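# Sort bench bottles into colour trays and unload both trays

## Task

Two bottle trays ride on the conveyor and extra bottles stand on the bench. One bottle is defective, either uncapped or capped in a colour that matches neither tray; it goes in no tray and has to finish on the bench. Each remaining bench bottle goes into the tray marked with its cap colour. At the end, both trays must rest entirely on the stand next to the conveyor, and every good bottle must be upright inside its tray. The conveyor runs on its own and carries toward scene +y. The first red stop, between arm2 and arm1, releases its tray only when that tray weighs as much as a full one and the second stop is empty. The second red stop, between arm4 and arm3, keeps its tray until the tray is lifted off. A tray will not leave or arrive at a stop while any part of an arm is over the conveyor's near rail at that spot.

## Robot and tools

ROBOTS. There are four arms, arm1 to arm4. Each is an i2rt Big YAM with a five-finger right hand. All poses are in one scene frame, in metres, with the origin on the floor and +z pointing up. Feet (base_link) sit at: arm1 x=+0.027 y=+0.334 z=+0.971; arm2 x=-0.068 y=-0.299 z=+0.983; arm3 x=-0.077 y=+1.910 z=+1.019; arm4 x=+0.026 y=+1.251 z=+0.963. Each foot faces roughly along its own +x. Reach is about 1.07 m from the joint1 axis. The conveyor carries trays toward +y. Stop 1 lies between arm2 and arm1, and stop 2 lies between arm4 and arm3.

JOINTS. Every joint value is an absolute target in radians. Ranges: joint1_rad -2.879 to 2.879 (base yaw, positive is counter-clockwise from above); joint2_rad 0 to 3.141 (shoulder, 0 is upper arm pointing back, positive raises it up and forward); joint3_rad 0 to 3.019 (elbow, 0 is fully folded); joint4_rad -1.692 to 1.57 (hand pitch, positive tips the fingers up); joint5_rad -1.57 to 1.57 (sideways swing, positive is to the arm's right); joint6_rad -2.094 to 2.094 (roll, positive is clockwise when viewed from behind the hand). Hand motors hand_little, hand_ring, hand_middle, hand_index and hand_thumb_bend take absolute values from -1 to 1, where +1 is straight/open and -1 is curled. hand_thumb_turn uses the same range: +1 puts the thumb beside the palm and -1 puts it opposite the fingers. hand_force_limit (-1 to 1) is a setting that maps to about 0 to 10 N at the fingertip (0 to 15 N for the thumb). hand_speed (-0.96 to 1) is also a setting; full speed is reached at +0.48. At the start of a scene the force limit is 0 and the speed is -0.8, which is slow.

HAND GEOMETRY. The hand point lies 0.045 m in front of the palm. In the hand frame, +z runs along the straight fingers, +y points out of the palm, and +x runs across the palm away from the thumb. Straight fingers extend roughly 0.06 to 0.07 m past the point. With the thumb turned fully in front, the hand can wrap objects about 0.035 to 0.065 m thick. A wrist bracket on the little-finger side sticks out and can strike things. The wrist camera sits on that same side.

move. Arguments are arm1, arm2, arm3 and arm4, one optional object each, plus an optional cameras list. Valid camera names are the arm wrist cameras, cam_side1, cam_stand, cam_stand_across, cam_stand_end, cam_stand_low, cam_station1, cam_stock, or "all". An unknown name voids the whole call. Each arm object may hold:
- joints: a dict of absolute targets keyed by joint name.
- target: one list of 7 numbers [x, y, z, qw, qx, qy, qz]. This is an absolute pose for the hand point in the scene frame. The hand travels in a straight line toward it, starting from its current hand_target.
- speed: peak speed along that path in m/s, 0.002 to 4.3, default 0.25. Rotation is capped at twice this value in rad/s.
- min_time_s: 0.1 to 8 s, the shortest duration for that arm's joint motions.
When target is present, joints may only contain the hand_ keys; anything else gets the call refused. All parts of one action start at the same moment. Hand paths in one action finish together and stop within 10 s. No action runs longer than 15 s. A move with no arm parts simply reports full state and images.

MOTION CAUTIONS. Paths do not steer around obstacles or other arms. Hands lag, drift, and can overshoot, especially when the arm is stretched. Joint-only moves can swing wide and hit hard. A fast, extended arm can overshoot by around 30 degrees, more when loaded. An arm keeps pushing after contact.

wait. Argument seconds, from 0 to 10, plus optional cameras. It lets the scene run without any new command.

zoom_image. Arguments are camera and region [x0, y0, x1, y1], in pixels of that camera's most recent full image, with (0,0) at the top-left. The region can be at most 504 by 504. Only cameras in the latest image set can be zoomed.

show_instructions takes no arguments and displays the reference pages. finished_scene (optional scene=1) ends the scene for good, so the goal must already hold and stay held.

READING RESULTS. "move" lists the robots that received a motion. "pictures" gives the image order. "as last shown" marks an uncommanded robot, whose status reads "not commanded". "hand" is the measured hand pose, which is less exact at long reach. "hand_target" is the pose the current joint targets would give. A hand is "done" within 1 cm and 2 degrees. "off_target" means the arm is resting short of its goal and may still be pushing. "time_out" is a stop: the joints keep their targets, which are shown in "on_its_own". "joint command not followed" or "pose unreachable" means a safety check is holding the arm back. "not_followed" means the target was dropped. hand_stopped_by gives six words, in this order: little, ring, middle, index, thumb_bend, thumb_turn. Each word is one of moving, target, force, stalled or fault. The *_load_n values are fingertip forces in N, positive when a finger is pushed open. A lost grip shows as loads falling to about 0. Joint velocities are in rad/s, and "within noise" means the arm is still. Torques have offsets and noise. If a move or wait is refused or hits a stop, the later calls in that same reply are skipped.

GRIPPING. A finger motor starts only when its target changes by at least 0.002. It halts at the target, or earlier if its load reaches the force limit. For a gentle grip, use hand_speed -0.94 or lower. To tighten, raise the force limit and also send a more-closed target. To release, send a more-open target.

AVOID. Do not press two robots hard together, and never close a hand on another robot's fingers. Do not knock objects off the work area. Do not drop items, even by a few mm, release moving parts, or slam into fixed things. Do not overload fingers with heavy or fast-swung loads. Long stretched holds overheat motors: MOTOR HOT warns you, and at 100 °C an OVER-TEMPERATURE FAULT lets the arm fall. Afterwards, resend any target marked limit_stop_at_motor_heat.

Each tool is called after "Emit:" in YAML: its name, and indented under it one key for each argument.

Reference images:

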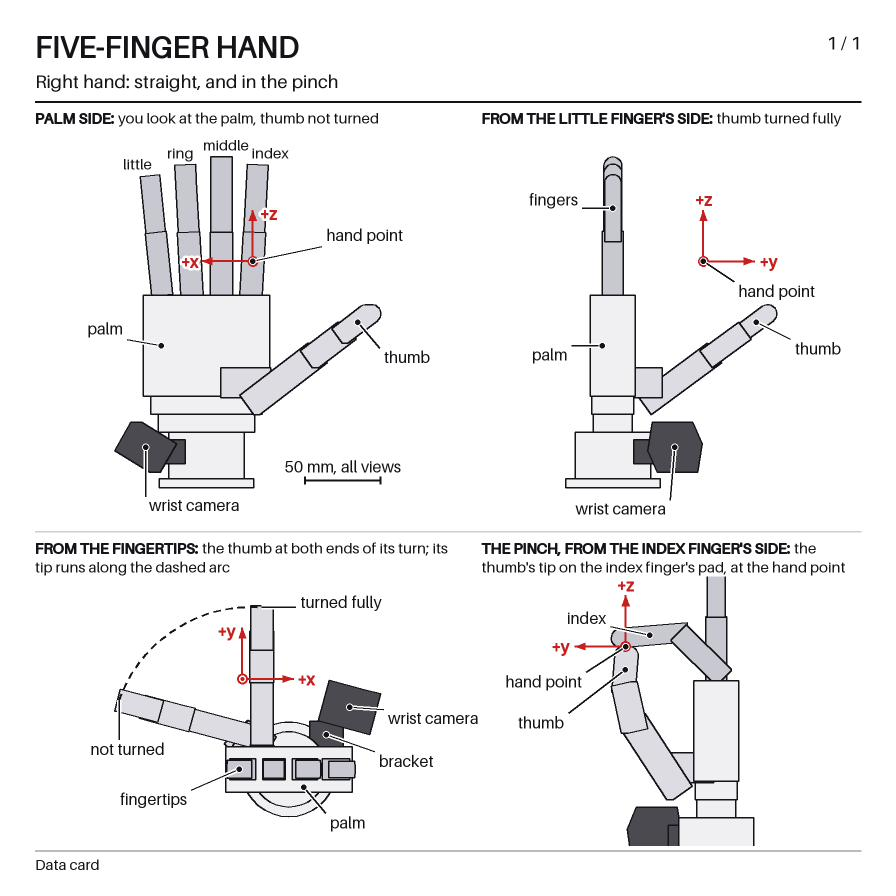

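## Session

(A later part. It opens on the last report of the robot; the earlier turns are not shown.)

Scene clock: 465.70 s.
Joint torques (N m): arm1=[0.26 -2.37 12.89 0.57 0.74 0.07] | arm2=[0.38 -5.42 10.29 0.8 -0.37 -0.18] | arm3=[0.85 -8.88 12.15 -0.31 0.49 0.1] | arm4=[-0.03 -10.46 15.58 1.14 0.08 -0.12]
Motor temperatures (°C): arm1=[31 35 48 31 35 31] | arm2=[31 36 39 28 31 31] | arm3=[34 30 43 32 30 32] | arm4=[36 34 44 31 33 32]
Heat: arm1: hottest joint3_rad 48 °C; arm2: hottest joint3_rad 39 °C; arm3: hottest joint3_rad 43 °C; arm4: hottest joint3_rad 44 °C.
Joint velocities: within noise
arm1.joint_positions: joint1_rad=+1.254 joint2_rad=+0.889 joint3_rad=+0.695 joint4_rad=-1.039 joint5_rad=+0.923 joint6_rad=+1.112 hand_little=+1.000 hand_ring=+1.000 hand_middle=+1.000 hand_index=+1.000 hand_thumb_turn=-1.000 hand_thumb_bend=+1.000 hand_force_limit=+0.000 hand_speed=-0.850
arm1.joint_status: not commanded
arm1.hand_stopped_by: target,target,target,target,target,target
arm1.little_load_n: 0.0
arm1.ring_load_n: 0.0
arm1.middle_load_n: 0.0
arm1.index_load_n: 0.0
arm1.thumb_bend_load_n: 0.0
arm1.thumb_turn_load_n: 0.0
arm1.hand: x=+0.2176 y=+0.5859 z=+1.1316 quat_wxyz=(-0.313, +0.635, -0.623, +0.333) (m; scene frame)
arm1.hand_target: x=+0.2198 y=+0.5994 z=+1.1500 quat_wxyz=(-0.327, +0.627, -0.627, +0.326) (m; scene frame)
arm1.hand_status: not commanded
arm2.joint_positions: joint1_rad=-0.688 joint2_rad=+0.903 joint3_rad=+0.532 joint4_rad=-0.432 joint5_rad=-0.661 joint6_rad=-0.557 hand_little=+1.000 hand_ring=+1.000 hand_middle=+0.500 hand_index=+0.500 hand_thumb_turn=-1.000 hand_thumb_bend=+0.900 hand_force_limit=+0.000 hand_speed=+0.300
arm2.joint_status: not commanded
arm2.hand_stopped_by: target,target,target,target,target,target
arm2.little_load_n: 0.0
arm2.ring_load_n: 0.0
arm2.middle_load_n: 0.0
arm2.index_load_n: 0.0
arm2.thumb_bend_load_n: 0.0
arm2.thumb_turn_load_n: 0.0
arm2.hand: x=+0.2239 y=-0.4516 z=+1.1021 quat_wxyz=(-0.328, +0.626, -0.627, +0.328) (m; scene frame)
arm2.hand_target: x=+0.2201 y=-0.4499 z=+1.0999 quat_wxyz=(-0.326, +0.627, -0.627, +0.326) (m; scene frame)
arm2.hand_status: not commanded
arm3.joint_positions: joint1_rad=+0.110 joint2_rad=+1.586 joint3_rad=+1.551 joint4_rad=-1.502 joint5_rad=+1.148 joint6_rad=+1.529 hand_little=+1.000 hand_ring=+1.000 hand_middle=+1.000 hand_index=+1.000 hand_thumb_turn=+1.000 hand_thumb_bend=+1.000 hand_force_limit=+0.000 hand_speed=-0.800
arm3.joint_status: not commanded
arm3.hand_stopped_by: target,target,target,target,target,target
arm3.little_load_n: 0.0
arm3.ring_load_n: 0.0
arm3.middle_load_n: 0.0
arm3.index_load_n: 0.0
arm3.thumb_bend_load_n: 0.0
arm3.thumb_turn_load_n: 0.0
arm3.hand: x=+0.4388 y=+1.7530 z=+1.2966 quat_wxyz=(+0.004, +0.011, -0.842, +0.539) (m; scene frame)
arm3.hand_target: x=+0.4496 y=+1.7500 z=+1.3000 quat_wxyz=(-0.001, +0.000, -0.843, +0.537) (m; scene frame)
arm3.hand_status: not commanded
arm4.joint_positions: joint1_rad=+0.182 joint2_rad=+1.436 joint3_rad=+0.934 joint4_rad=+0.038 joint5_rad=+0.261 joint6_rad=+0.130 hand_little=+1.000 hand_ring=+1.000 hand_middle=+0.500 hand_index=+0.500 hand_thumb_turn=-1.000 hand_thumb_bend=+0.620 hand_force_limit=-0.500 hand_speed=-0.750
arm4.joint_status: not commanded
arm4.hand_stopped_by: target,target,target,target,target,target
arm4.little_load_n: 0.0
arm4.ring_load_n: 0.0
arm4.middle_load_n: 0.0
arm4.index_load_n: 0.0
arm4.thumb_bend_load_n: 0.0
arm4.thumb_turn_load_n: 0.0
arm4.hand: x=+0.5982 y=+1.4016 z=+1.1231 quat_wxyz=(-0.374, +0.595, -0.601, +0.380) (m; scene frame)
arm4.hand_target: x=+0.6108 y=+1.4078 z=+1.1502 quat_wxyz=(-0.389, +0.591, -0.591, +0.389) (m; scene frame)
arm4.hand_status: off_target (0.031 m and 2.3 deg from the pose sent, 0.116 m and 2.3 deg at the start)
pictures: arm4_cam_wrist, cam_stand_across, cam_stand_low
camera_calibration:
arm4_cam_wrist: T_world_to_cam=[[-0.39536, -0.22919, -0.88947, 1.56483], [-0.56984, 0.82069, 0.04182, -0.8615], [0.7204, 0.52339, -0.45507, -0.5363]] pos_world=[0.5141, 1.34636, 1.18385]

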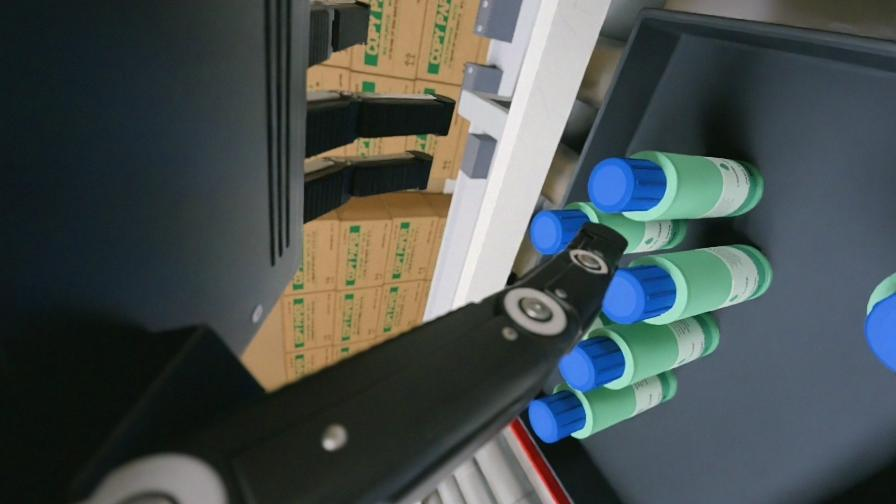

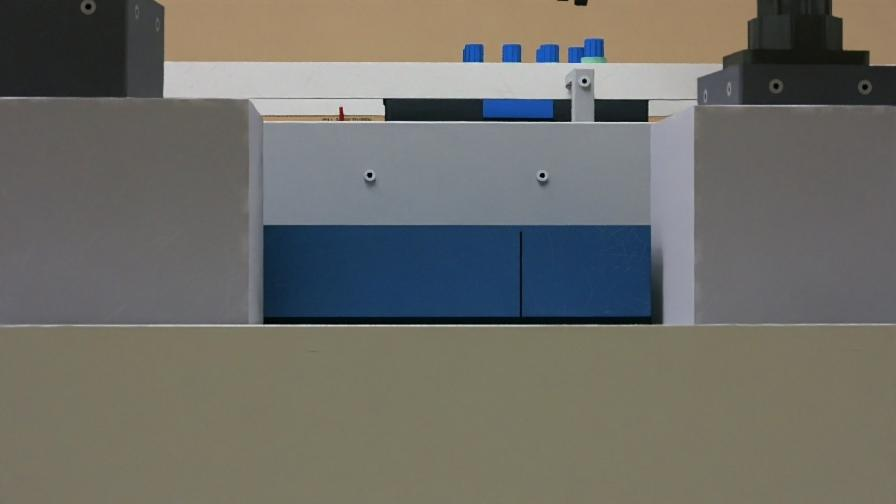

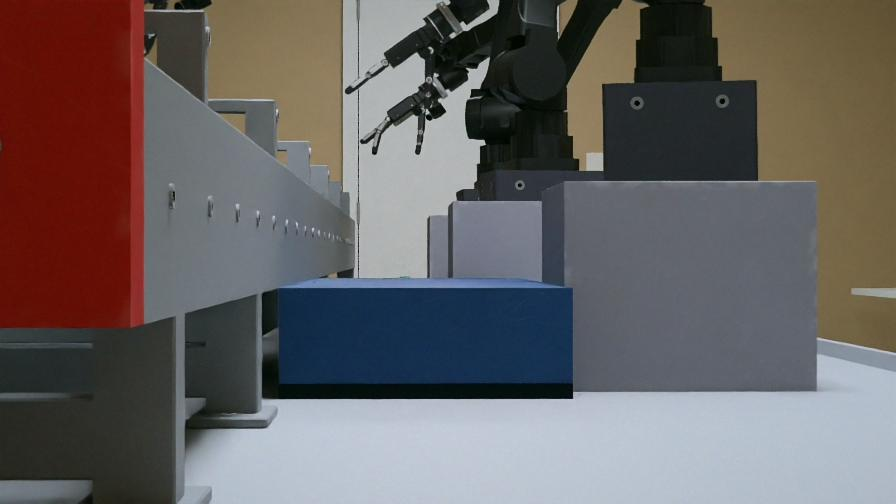

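Emit:
wait:
  seconds: 0.1
  cameras: ["cam_side1"]

Emit:
zoom_image:
  camera: "cam_side1"
  region: [320, 220, 500, 340]

Scene clock: 466.53 s.
Joint torques (N m): arm1=[0.21 -2.37 12.89 0.57 0.74 0.08] | arm2=[0.32 -5.48 10.25 0.77 -0.34 -0.18] | arm3=[0.91 -8.88 12.16 -0.34 0.5 0.1] | arm4=[0.03 -10.46 15.58 1.14 0.08 -0.12]
Motor temperatures (°C): arm1=[31 35 48 31 35 31] | arm2=[31 36 39 28 31 31] | arm3=[34 30 43 32 30 32] | arm4=[36 34 44 31 33 32]
Heat: arm1: hottest joint3_rad 48 °C; arm2: hottest joint3_rad 39 °C; arm3: hottest joint3_rad 43 °C; arm4: hottest joint3_rad 44 °C.
Joint velocities: within noise
arm1.joint_positions: joint1_rad=+1.254 joint2_rad=+0.889 joint3_rad=+0.695 joint4_rad=-1.039 joint5_rad=+0.923 joint6_rad=+1.112 hand_little=+1.000 hand_ring=+1.000 hand_middle=+1.000 hand_index=+1.000 hand_thumb_turn=-1.000 hand_thumb_bend=+1.000 hand_force_limit=+0.000 hand_speed=-0.850
arm1.joint_status: not commanded
arm1.hand_stopped_by: target,target,target,target,target,target
arm1.little_load_n: 0.0
arm1.ring_load_n: 0.0
arm1.middle_load_n: 0.0
arm1.index_load_n: 0.0
arm1.thumb_bend_load_n: 0.0
arm1.thumb_turn_load_n: 0.0
arm1.hand: x=+0.2176 y=+0.5859 z=+1.1316 quat_wxyz=(-0.313, +0.635, -0.623, +0.333)
arm1.hand_target: x=+0.2198 y=+0.5994 z=+1.1500 quat_wxyz=(-0.327, +0.627, -0.627, +0.326)
arm1.hand_status: not commanded
arm2.joint_positions: joint1_rad=-0.688 joint2_rad=+0.903 joint3_rad=+0.532 joint4_rad=-0.432 joint5_rad=-0.661 joint6_rad=-0.557 hand_little=+1.000 hand_ring=+1.000 hand_middle=+0.500 hand_index=+0.500 hand_thumb_turn=-1.000 hand_thumb_bend=+0.900 hand_force_limit=+0.000 hand_speed=+0.300
arm2.joint_status: not commanded
arm2.hand_stopped_by: target,target,target,target,target,target
arm2.little_load_n: 0.0
arm2.ring_load_n: 0.0
arm2.middle_load_n: 0.0
arm2.index_load_n: 0.0
arm2.thumb_bend_load_n: 0.0
arm2.thumb_turn_load_n: 0.0
arm2.hand: x=+0.2239 y=-0.4516 z=+1.1021 quat_wxyz=(-0.328, +0.626, -0.627, +0.328)
arm2.hand_target: x=+0.2201 y=-0.4499 z=+1.0999 quat_wxyz=(-0.326, +0.627, -0.627, +0.326)
arm2.hand_status: not commanded
arm3.joint_positions: joint1_rad=+0.110 joint2_rad=+1.586 joint3_rad=+1.551 joint4_rad=-1.502 joint5_rad=+1.148 joint6_rad=+1.529 hand_little=+1.000 hand_ring=+1.000 hand_middle=+1.000 hand_index=+1.000 hand_thumb_turn=+1.000 hand_thumb_bend=+1.000 hand_force_limit=+0.000 hand_speed=-0.800
arm3.joint_status: not commanded
arm3.hand_stopped_by: target,target,target,target,target,target
arm3.little_load_n: 0.0
arm3.ring_load_n: 0.0
arm3.middle_load_n: 0.0
arm3.index_load_n: 0.0
arm3.thumb_bend_load_n: 0.0
arm3.thumb_turn_load_n: 0.0
arm3.hand: x=+0.4388 y=+1.7530 z=+1.2966 quat_wxyz=(+0.004, +0.011, -0.842, +0.539)
arm3.hand_target: x=+0.4496 y=+1.7500 z=+1.3000 quat_wxyz=(-0.001, +0.000, -0.843, +0.537)
arm3.hand_status: not commanded
arm4.joint_positions: joint1_rad=+0.182 joint2_rad=+1.436 joint3_rad=+0.934 joint4_rad=+0.038 joint5_rad=+0.261 joint6_rad=+0.130 hand_little=+1.000 hand_ring=+1.000 hand_middle=+0.500 hand_index=+0.500 hand_thumb_turn=-1.000 hand_thumb_bend=+0.620 hand_force_limit=-0.500 hand_speed=-0.750
arm4.joint_status: not commanded
arm4.hand_stopped_by: target,target,target,target,target,target
arm4.little_load_n: 0.0
arm4.ring_load_n: 0.0
arm4.middle_load_n: 0.0
arm4.index_load_n: 0.0
arm4.thumb_bend_load_n: 0.0
arm4.thumb_turn_load_n: 0.0
arm4.hand: x=+0.5982 y=+1.4016 z=+1.1231 quat_wxyz=(-0.374, +0.595, -0.601, +0.380)
arm4.hand_target: x=+0.6108 y=+1.4078 z=+1.1502 quat_wxyz=(-0.389, +0.591, -0.591, +0.389)
arm4.hand_status: off_target (0.031 m and 2.3 deg from the pose sent, 0.116 m and 2.3 deg at the start)
wait: 0.10 s; at rest from the start

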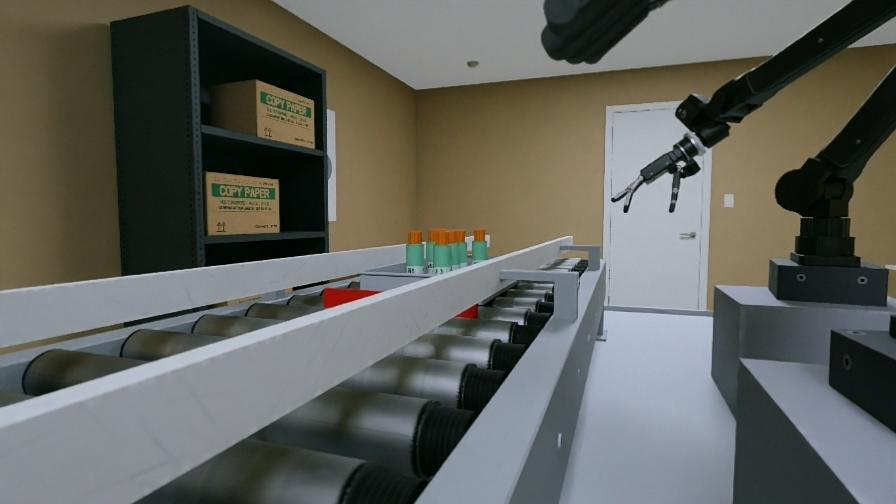

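Scaled by 2.800 from the camera's image (finer frame: 1280x720).

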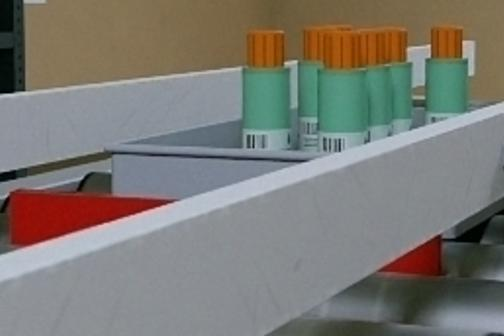

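Emit:
move:
  arm4: {"target":[0.54,1.33,1.26,0.3265,-0.6272,0.6272,-0.3265],"speed":0.2}

Emit:
move:
  arm4: {"target":[0.56,1.30,1.22,0.5373,-0.8434,0,0],"speed":0.25,"joints":{"hand_index":0.2,"hand_middle":0.2,"hand_ring":0.2,"hand_little":0.2,"hand_thumb_bend":0.4}}
  cameras: ["cam_stand","arm4_cam_wrist"]

Scene clock: 470.33 s.
Joint torques (N m): arm1=[0.21 -2.43 12.89 0.57 0.74 0.07] | arm2=[0.32 -5.3 10.26 0.77 -0.35 -0.18] | arm3=[0.91 -8.88 12.16 -0.32 0.5 0.1] | arm4=[-0.79 -7.36 17.05 1.03 0.02 -0.11]
Motor temperatures (°C): arm1=[31 35 48 31 35 31] | arm2=[31 36 39 28 31 31] | arm3=[34 30 43 32 30 32] | arm4=[36 34 45 31 33 32]
Heat: arm1: hottest joint3_rad 48 °C; arm2: hottest joint3_rad 39 °C; arm3: hottest joint3_rad 43 °C; arm4: hottest joint3_rad 45 °C.
move: arm4 off_target
Joint velocities: within noise
arm1, arm2, arm3: as last shown
arm1.thumb_bend_load_n: -0.5
arm3.index_load_n: -0.5
arm4.joint_positions: joint1_rad=+0.030 joint2_rad=+1.202 joint3_rad=+1.128 joint4_rad=-0.580 joint5_rad=+0.099 joint6_rad=+0.084 hand_little=+1.000 hand_ring=+1.000 hand_middle=+0.500 hand_index=+0.500 hand_thumb_turn=-1.000 hand_thumb_bend=+0.620 hand_force_limit=-0.500 hand_speed=-0.750
arm4.joint_status: not commanded
arm4.hand_stopped_by: target,target,target,target,target,target
arm4.little_load_n: 0.0
arm4.ring_load_n: 0.0
arm4.middle_load_n: -0.5
arm4.index_load_n: 0.0
arm4.thumb_bend_load_n: 0.0
arm4.thumb_turn_load_n: 0.0
arm4.hand: x=+0.5297 y=+1.3325 z=+1.2329 quat_wxyz=(-0.315, +0.632, -0.635, +0.314)
arm4.hand_target: x=+0.5389 y=+1.3300 z=+1.2598 quat_wxyz=(-0.327, +0.627, -0.627, +0.327)
arm4.hand_status: off_target (0.029 m and 2.2 deg from the pose sent, 0.165 m and 9.5 deg at the start)
pictures: none

Scene clock: 474.47 s.
Joint torques (N m): arm1=[0.21 -2.43 12.9 0.55 0.74 0.07] | arm2=[0.38 -5.36 10.22 0.79 -0.35 -0.18] | arm3=[0.85 -8.88 12.18 -0.32 0.49 0.09] | arm4=[-0.62 -14.68 14.95 -0.31 -0.58 -0.11]
Motor temperatures (°C): arm1=[31 35 48 31 35 31] | arm2=[31 36 39 28 31 31] | arm3=[34 30 43 32 30 32] | arm4=[36 34 46 31 33 32]
Heat: arm1: hottest joint3_rad 48 °C; arm2: hottest joint3_rad 39 °C; arm3: hottest joint3_rad 43 °C; arm4: hottest joint3_rad 46 °C.
move: arm4 off_target
Joint velocities: within noise
arm1, arm2, arm3: as last shown
arm1.ring_load_n: -0.5
arm1.thumb_bend_load_n: 0.0
arm3.ring_load_n: -0.5
arm3.index_load_n: 0.0
arm4.joint_positions: joint1_rad=-0.275 joint2_rad=+1.815 joint3_rad=+1.746 joint4_rad=-1.670 joint5_rad=-1.111 joint6_rad=-1.760 hand_little=+0.200 hand_ring=+0.200 hand_middle=+0.200 hand_index=+0.200 hand_thumb_turn=-1.000 hand_thumb_bend=+0.400 hand_force_limit=-0.500 hand_speed=-0.750
arm4.joint_status: all done
arm4.hand_stopped_by: target,target,target,target,target,target
arm4.little_load_n: -0.5
arm4.ring_load_n: 0.0
arm4.middle_load_n: 0.0
arm4.index_load_n: 0.0
arm4.thumb_bend_load_n: 0.0
arm4.thumb_turn_load_n: 0.0
arm4.hand: x=+0.5489 y=+1.3051 z=+1.2066 quat_wxyz=(-0.528, +0.848, -0.039, +0.026)
arm4.hand_target: x=+0.5592 y=+1.3004 z=+1.2195 quat_wxyz=(-0.524, +0.850, -0.027, +0.044)
arm4.hand_status: off_target (0.018 m and 5.6 deg from the pose sent, 0.046 m and 90.8 deg at the start; a joint's target at an end of its range on 31 of 124 steps)
pictures: arm4_cam_wrist, cam_stand
arm4_cam_wrist: T_world_to_cam=[[0.19563, -0.42291, -0.8848, 1.52021], [-0.86506, -0.49941, 0.04744, 1.06416], [-0.46194, 0.75613, -0.46355, -0.05681]] pos_world=[0.59692, 1.21733, 1.26827]

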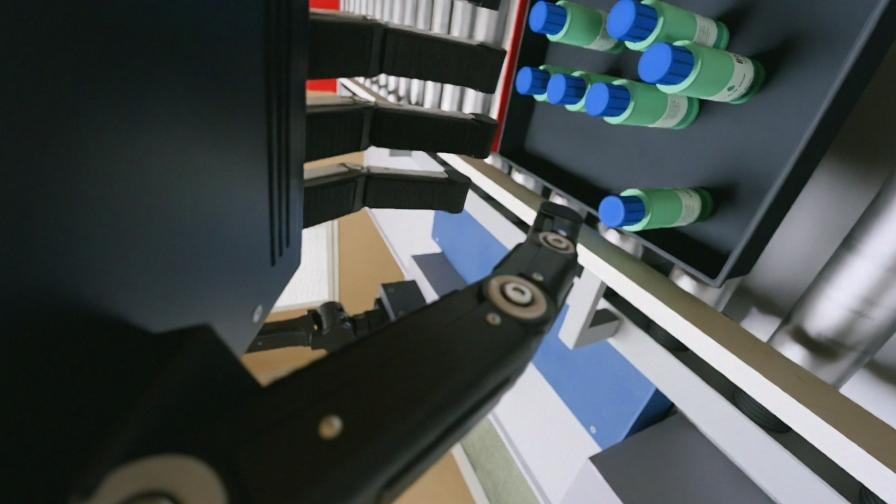

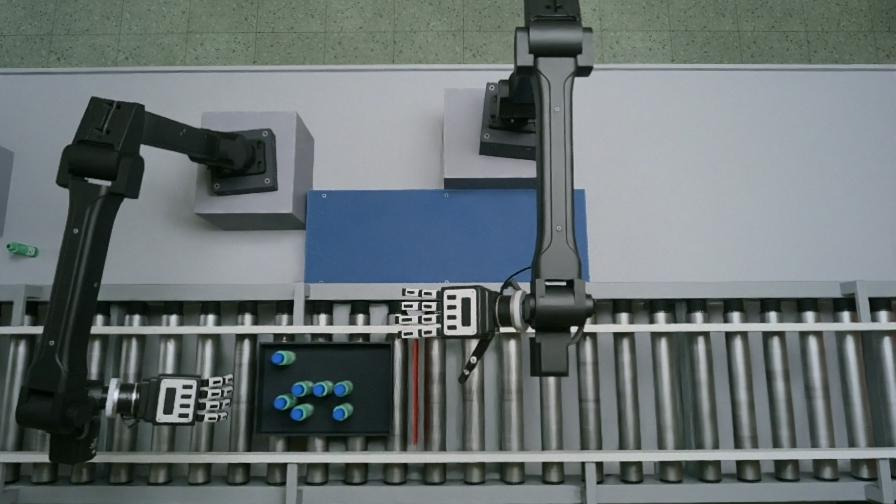

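Emit:
move:
  arm4: {"target":[0.56,1.315,1.08,0.5373,-0.8434,0,0],"speed":0.15,"joints":{"hand_index":0.12,"hand_middle":0.12,"hand_ring":0.12,"hand_little":0.12,"hand_thumb_bend":0.25}}
  cameras: ["cam_stand","arm4_cam_wrist","cam_stand_across"]

Emit:
zoom_image:
  camera: "cam_stand"
  region: [160, 330, 360, 450]

Scene clock: 476.43 s.
Joint torques (N m): arm1=[0.15 -2.43 12.9 0.58 0.74 0.07] | arm2=[0.38 -5.36 10.25 0.77 -0.36 -0.18] | arm3=[0.85 -8.94 12.18 -0.32 0.49 0.09] | arm4=[0.44 -16.03 9.47 0.27 -0.81 -0.15]
Motor temperatures (°C): arm1=[31 35 48 31 35 31] | arm2=[31 36 39 28 31 31] | arm3=[34 30 43 32 30 32] | arm4=[36 34 46 31 33 32]
Heat: arm1: hottest joint3_rad 48 °C; arm2: hottest joint3_rad 39 °C; arm3: hottest joint3_rad 43 °C; arm4: hottest joint3_rad 46 °C.
move: arm4 done
Joint velocities: within noise
arm1, arm2, arm3: as last shown
arm1.ring_load_n: 0.0
arm3.ring_load_n: 0.0
arm4.joint_positions: joint1_rad=-0.260 joint2_rad=+1.974 joint3_rad=+1.640 joint4_rad=-1.560 joint5_rad=-1.111 joint6_rad=-1.912 hand_little=+0.120 hand_ring=+0.120 hand_middle=+0.120 hand_index=+0.120 hand_thumb_turn=-1.000 hand_thumb_bend=+0.250 hand_force_limit=-0.500 hand_speed=-0.750
arm4.joint_status: all done
arm4.hand_stopped_by: target,target,target,target,target,target
arm4.little_load_n: 0.0
arm4.ring_load_n: 0.0
arm4.middle_load_n: 0.0
arm4.index_load_n: 0.0
arm4.thumb_bend_load_n: 0.0
arm4.thumb_turn_load_n: 0.0
arm4.hand: x=+0.5581 y=+1.3100 z=+1.0845 quat_wxyz=(-0.536, +0.844, -0.010, -0.002)
arm4.hand_target: x=+0.5600 y=+1.3150 z=+1.0801 quat_wxyz=(-0.537, +0.843, +0.000, +0.000)
arm4.hand_status: done (0.007 m and 1.1 deg from the pose sent, 0.128 m and 5.5 deg at the start)
pictures: arm4_cam_wrist, cam_stand, cam_stand_across
arm4_cam_wrist: T_world_to_cam=[[0.21401, -0.38931, -0.8959, 1.37023], [-0.82127, -0.56827, 0.05075, 1.14265], [-0.52887, 0.72492, -0.44135, -0.05863]] pos_world=[0.61416, 1.22528, 1.14372]

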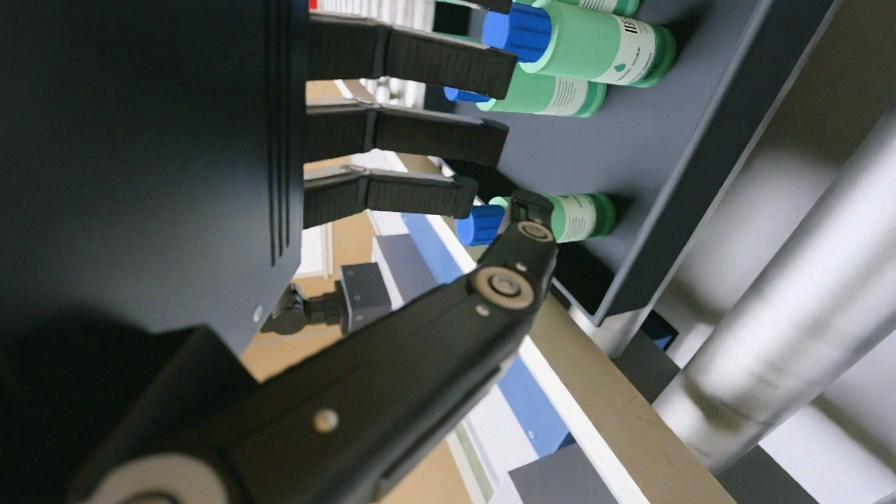

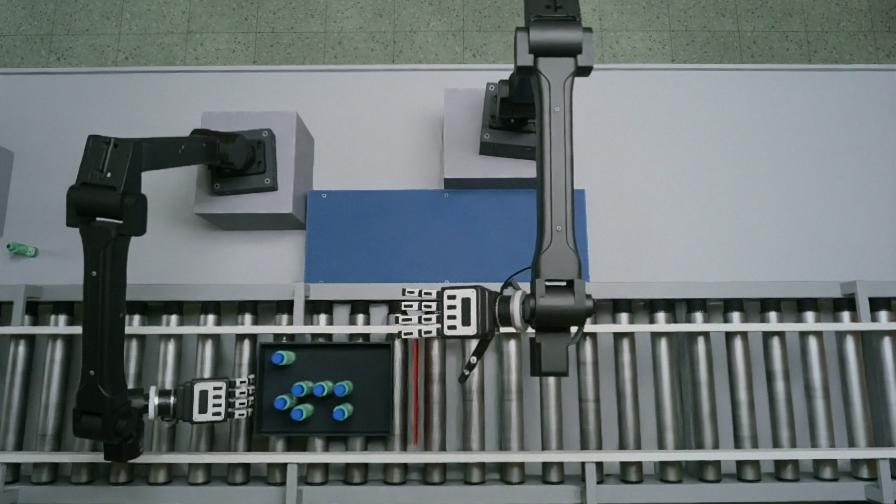

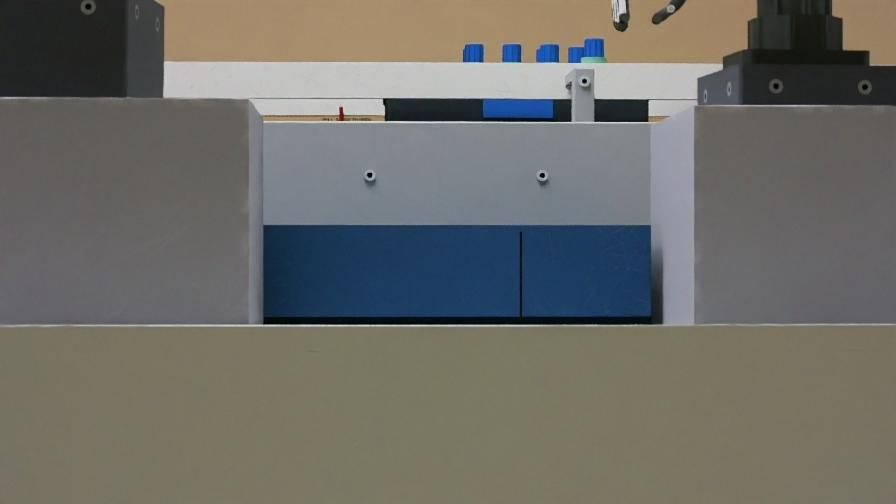

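Scaled by 2.520 from the camera's image (finer frame: 1280x720).

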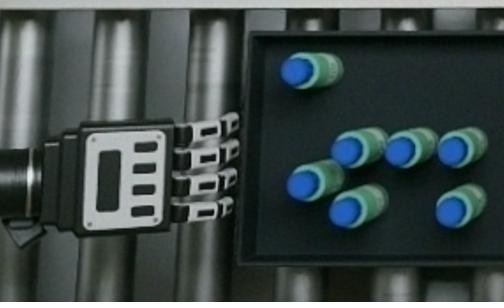

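Emit:
zoom_image:
  camera: "cam_stand_across"
  region: [560, 0, 720, 100]

Scaled by 3.150 from the camera's image (finer frame: 1280x720).

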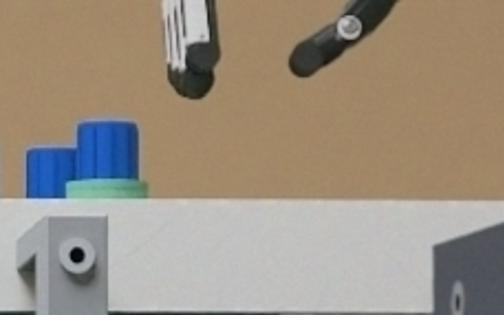

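Emit:
move:
  arm4: {"target":[0.56,1.326,1.03,0.5373,-0.8434,0,0],"speed":0.08,"joints":{"hand_index":0.08,"hand_middle":0.08,"hand_ring":0.08,"hand_little":0.08}}
  cameras: ["cam_stand","arm4_cam_wrist","cam_stand_across"]

Emit:
zoom_image:
  camera: "cam_stand_across"
  region: [560, 0, 720, 140]

Emit:
zoom_image:
  camera: "cam_stand"
  region: [220, 340, 340, 440]

Scene clock: 479.47 s.
Joint torques (N m): arm1=[0.21 -2.43 12.89 0.57 0.74 0.07] | arm2=[0.38 -5.42 10.26 0.79 -0.34 -0.18] | arm3=[0.85 -8.88 12.16 -0.32 0.49 0.09] | arm4=[0.44 -15.79 8.84 0.4 -0.86 0.13]
Motor temperatures (°C): arm1=[31 35 48 31 35 31] | arm2=[31 36 39 28 31 31] | arm3=[34 30 43 32 30 32] | arm4=[36 34 46 31 33 32]
Heat: arm1: hottest joint3_rad 48 °C; arm2: hottest joint3_rad 39 °C; arm3: hottest joint3_rad 43 °C; arm4: hottest joint3_rad 46 °C.
move: arm4 done
Joint velocities: within noise
arm1, arm2, arm3: as last shown
arm4.joint_positions: joint1_rad=-0.241 joint2_rad=+2.010 joint3_rad=+1.569 joint4_rad=-1.409 joint5_rad=-1.116 joint6_rad=-1.896 hand_little=+0.080 hand_ring=+0.080 hand_middle=+0.080 hand_index=+0.080 hand_thumb_turn=-1.000 hand_thumb_bend=+0.250 hand_force_limit=-0.500 hand_speed=-0.750
arm4.joint_status: all done
arm4.hand_stopped_by: target,target,target,target,target,target
arm4.little_load_n: 0.0
arm4.ring_load_n: 0.0
arm4.middle_load_n: 0.0
arm4.index_load_n: 0.0
arm4.thumb_bend_load_n: 0.0
arm4.thumb_turn_load_n: 0.0
arm4.hand: x=+0.5612 y=+1.3201 z=+1.0367 quat_wxyz=(-0.536, +0.844, +0.003, +0.007)
arm4.hand_target: x=+0.5599 y=+1.3259 z=+1.0301 quat_wxyz=(-0.537, +0.843, +0.000, +0.000)
arm4.hand_status: done (0.009 m and 0.9 deg from the pose sent, 0.057 m and 1.2 deg at the start)
pictures: arm4_cam_wrist, cam_stand, cam_stand_across
arm4_cam_wrist: T_world_to_cam=[[0.24391, -0.38845, -0.8886, 1.30521], [-0.81621, -0.57706, 0.02822, 1.18539], [-0.52374, 0.7184, -0.45781, -0.0627]] pos_world=[0.61633, 1.2361, 1.09766]

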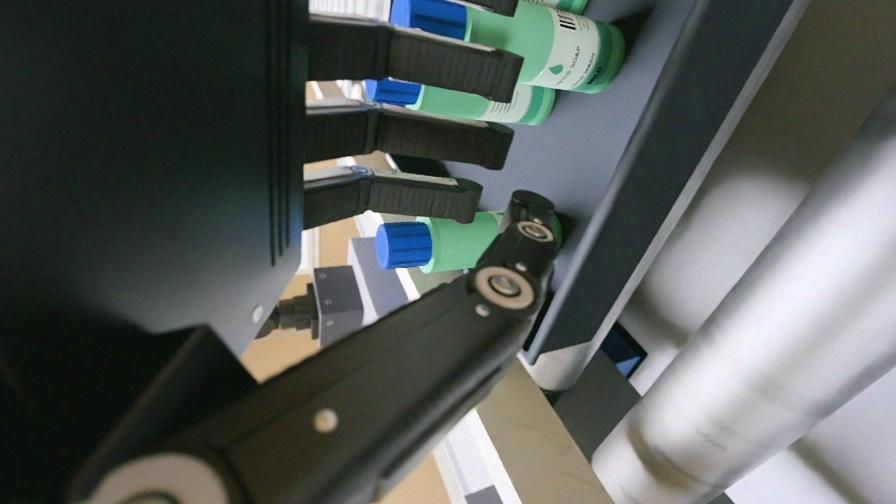

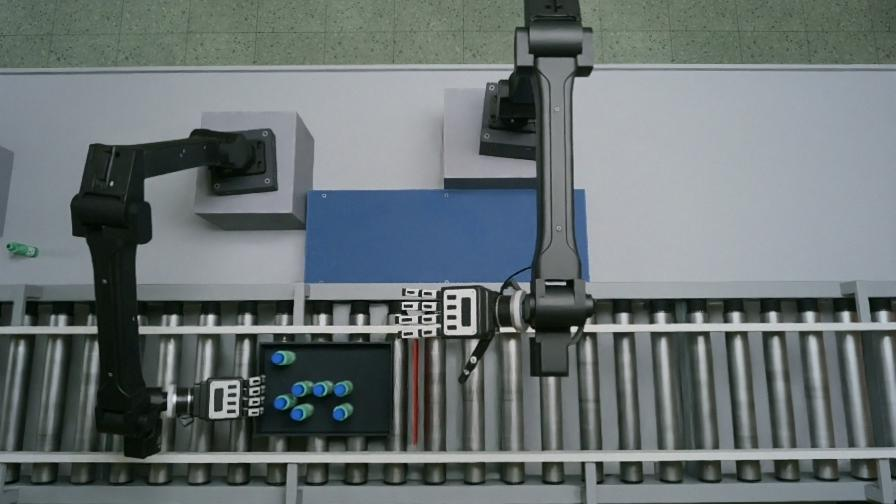

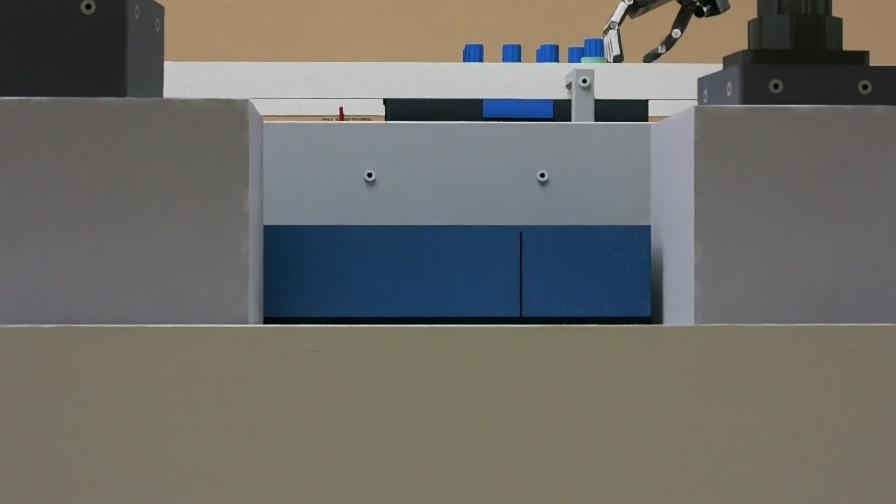

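Scaled by 3.150 from the camera's image (finer frame: 1280x720).

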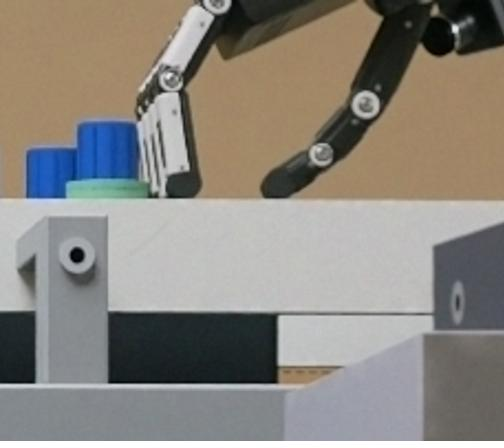

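Scaled by 4.200 from the camera's image (finer frame: 1280x720).

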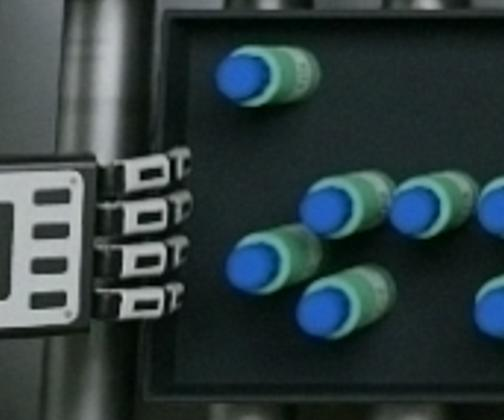

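Emit:
move:
  arm4: {"target": [0.560, 1.328, 0.995, 0.5373, -0.8434, 0, 0], "speed": 0.05}
  cameras: ["cam_stand_across"]

Emit:
zoom_image:
  camera: "cam_stand_across"
  region: [560, 0, 720, 140]

Scene clock: 482.13 s.
Joint torques (N m): arm1=[0.21 -2.37 12.9 0.55 0.74 0.08] | arm2=[0.21 -5.48 10.28 0.77 -0.36 -0.18] | arm3=[0.91 -8.88 12.16 -0.31 0.49 0.1] | arm4=[0.56 -15.79 8.44 0.35 -0.87 0.14]
Motor temperatures (°C): arm1=[31 35 48 31 35 31] | arm2=[31 36 39 28 31 31] | arm3=[34 30 43 32 30 32] | arm4=[36 34 45 31 33 32]
Heat: arm1: hottest joint3_rad 48 °C; arm2: hottest joint3_rad 39 °C; arm3: hottest joint3_rad 43 °C; arm4: hottest joint3_rad 45 °C.
move: arm4 off_target
Joint velocities: within noise
arm1, arm2, arm3: as last shown
arm1.middle_load_n: -0.5
arm3.thumb_turn_load_n: -0.5
arm4.joint_positions: joint1_rad=-0.239 joint2_rad=+2.049 joint3_rad=+1.537 joint4_rad=-1.327 joint5_rad=-1.116 joint6_rad=-1.887 hand_little=+0.080 hand_ring=+0.080 hand_middle=+0.080 hand_index=+0.080 hand_thumb_turn=-1.000 hand_thumb_bend=+0.250 hand_force_limit=-0.500 hand_speed=-0.750
arm4.joint_status: not commanded
arm4.hand_stopped_by: target,target,target,target,target,target
arm4.little_load_n: 0.0
arm4.ring_load_n: 0.0
arm4.middle_load_n: 0.0
arm4.index_load_n: 0.0
arm4.thumb_bend_load_n: 0.0
arm4.thumb_turn_load_n: 0.0
arm4.hand: x=+0.5624 y=+1.3210 z=+1.0031 quat_wxyz=(-0.535, +0.845, +0.003, +0.009)
arm4.hand_target: x=+0.5599 y=+1.3279 z=+0.9951 quat_wxyz=(-0.537, +0.843, +0.000, +0.000)
arm4.hand_status: off_target (0.011 m and 1.1 deg from the pose sent, 0.042 m and 0.9 deg at the start)

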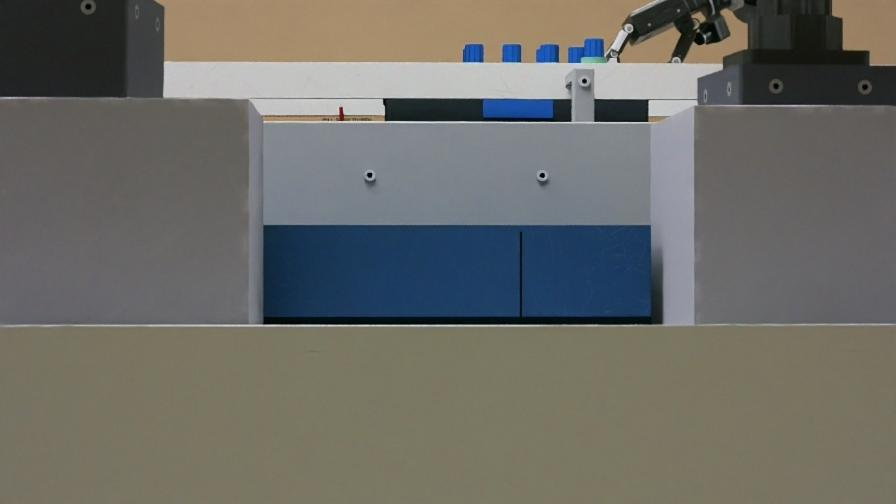

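Scaled by 3.150 from the camera's image (finer frame: 1280x720).

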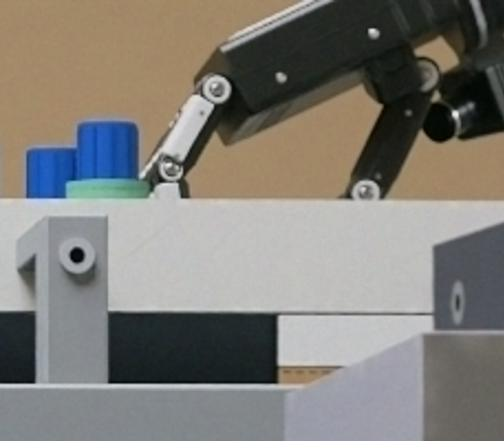

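Emit:
move:
  arm4: {"target": [0.560, 1.330, 0.972, 0.5373, -0.8434, 0, 0], "speed": 0.04}
  cameras: ["cam_stand_across", "cam_stand"]

Emit:
zoom_image:
  camera: "cam_stand_across"
  region: [560, 0, 720, 140]

Emit:
zoom_image:
  camera: "cam_stand"
  region: [200, 320, 360, 460]

Scene clock: 483.60 s.
Joint torques (N m): arm1=[0.21 -2.37 12.89 0.57 0.74 0.07] | arm2=[0.32 -5.42 10.28 0.77 -0.36 -0.18] | arm3=[0.91 -8.94 12.18 -0.31 0.49 0.1] | arm4=[0.44 -15.91 8.21 0.43 -0.87 0.15]
Motor temperatures (°C): arm1=[31 35 49 31 35 31] | arm2=[31 36 39 28 31 31] | arm3=[34 30 43 32 30 32] | arm4=[36 34 45 31 33 32]
Heat: arm1: hottest joint3_rad 49 °C; arm2: hottest joint3_rad 39 °C; arm3: hottest joint3_rad 43 °C; arm4: hottest joint3_rad 45 °C.
move: arm4 off_target
Joint velocities: within noise
arm1, arm2, arm3: as last shown
arm1.middle_load_n: 0.0
arm1.index_load_n: -0.5
arm4.joint_positions: joint1_rad=-0.235 joint2_rad=+2.079 joint3_rad=+1.518 joint4_rad=-1.272 joint5_rad=-1.118 joint6_rad=-1.879 hand_little=+0.080 hand_ring=+0.080 hand_middle=+0.080 hand_index=+0.080 hand_thumb_turn=-1.000 hand_thumb_bend=+0.250 hand_force_limit=-0.500 hand_speed=-0.750
arm4.joint_status: not commanded
arm4.hand_stopped_by: target,target,target,target,target,target
arm4.little_load_n: 0.0
arm4.ring_load_n: 0.0
arm4.middle_load_n: 0.0
arm4.index_load_n: 0.0
arm4.thumb_bend_load_n: 0.0
arm4.thumb_turn_load_n: 0.0
arm4.hand: x=+0.5629 y=+1.3229 z=+0.9801 quat_wxyz=(-0.536, +0.844, +0.003, +0.009)
arm4.hand_target: x=+0.5599 y=+1.3299 z=+0.9722 quat_wxyz=(-0.537, +0.843, +0.000, +0.000)
arm4.hand_status: off_target (0.011 m and 1.1 deg from the pose sent, 0.033 m and 1.1 deg at the start)
pictures: cam_stand, cam_stand_across

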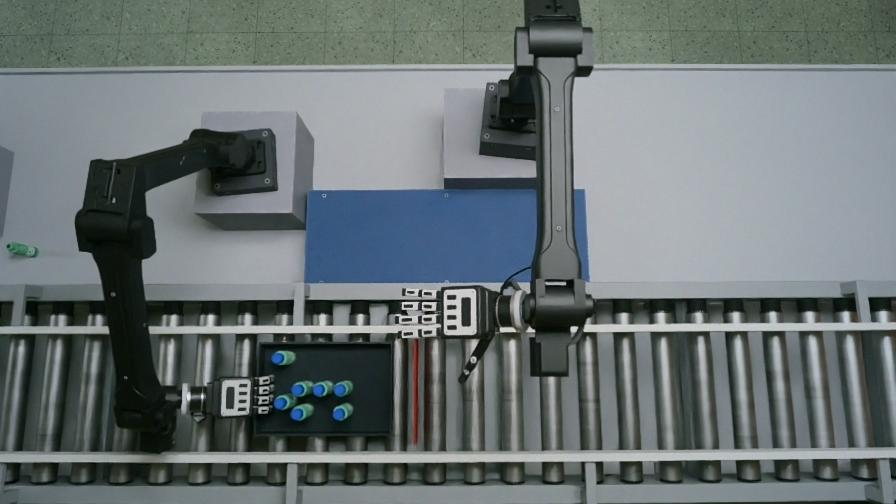

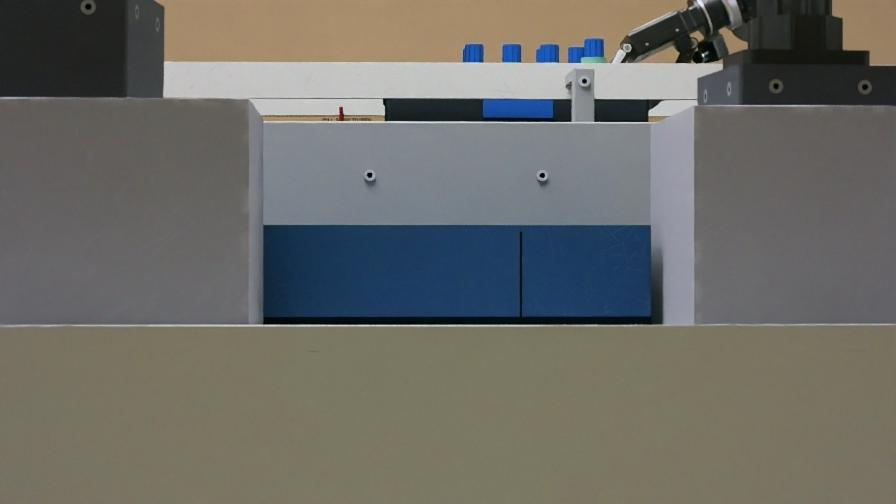

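Scaled by 3.150 from the camera's image (finer frame: 1280x720).

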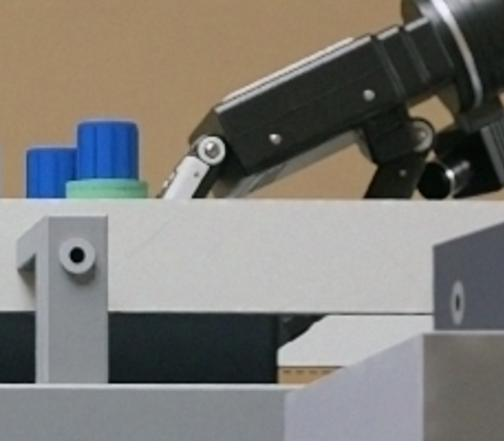

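Scaled by 3.150 from the camera's image (finer frame: 1280x720).

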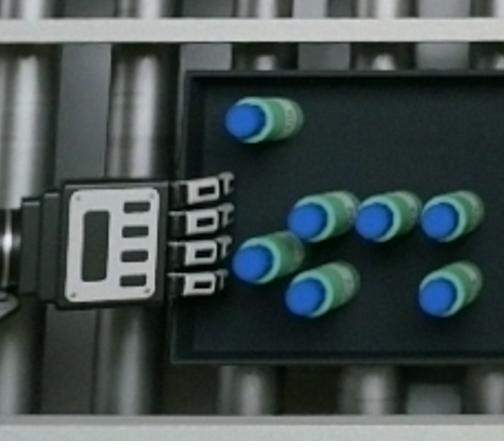

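Emit:
move:
  arm4: {"target": [0.560, 1.329, 0.966, 0.5373, -0.8434, 0, 0], "speed": 0.04}
  cameras: ["cam_stand_across"]

Emit:
zoom_image:
  camera: "cam_stand_across"
  region: [560, 0, 720, 140]

Scene clock: 484.97 s.
Joint torques (N m): arm1=[0.21 -2.43 12.9 0.55 0.74 0.07] | arm2=[0.32 -5.36 10.3 0.81 -0.35 -0.18] | arm3=[0.91 -8.88 12.16 -0.32 0.49 0.09] | arm4=[0.44 -15.68 7.97 0.38 -0.85 0.1]
Motor temperatures (°C): arm1=[31 35 49 31 35 31] | arm2=[31 36 39 28 31 31] | arm3=[34 30 43 32 30 32] | arm4=[36 34 45 31 33 32]
Heat: arm1: hottest joint3_rad 49 °C; arm2: hottest joint3_rad 39 °C; arm3: hottest joint3_rad 43 °C; arm4: hottest joint3_rad 45 °C.
move: arm4 off_target
Joint velocities: within noise
arm1, arm2, arm3: as last shown
arm1.ring_load_n: -0.5
arm1.index_load_n: 0.0
arm1.thumb_turn_load_n: 0.5
arm3.thumb_turn_load_n: 0.0
arm4.joint_positions: joint1_rad=-0.235 joint2_rad=+2.085 joint3_rad=+1.518 joint4_rad=-1.263 joint5_rad=-1.118 joint6_rad=-1.879 hand_little=+0.080 hand_ring=+0.080 hand_middle=+0.080 hand_index=+0.080 hand_thumb_turn=-1.000 hand_thumb_bend=+0.250 hand_force_limit=-0.500 hand_speed=-0.750
arm4.joint_status: not commanded
arm4.hand_stopped_by: target,target,target,target,target,target
arm4.little_load_n: 0.0
arm4.ring_load_n: 0.0
arm4.middle_load_n: -0.5
arm4.index_load_n: 0.0
arm4.thumb_bend_load_n: 0.0
arm4.thumb_turn_load_n: 0.0
arm4.hand: x=+0.5638 y=+1.3227 z=+0.9763 quat_wxyz=(-0.535, +0.845, +0.003, +0.010)
arm4.hand_target: x=+0.5599 y=+1.3289 z=+0.9662 quat_wxyz=(-0.537, +0.843, +0.000, +0.000)
arm4.hand_status: off_target (0.013 m and 1.2 deg from the pose sent, 0.016 m and 1.1 deg at the start)

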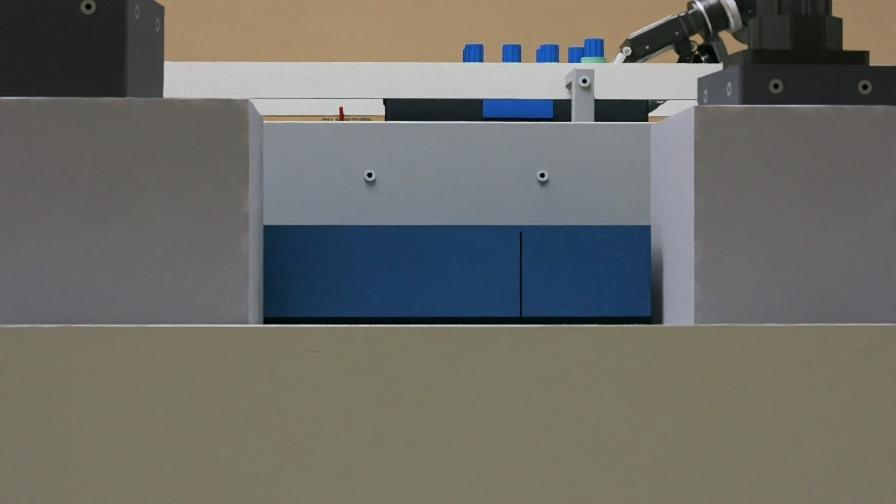

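Scaled by 3.150 from the camera's image (finer frame: 1280x720).

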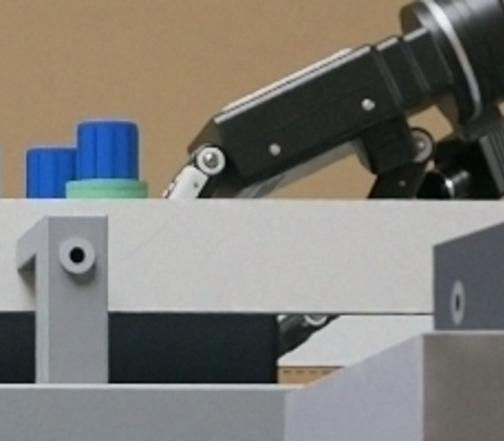

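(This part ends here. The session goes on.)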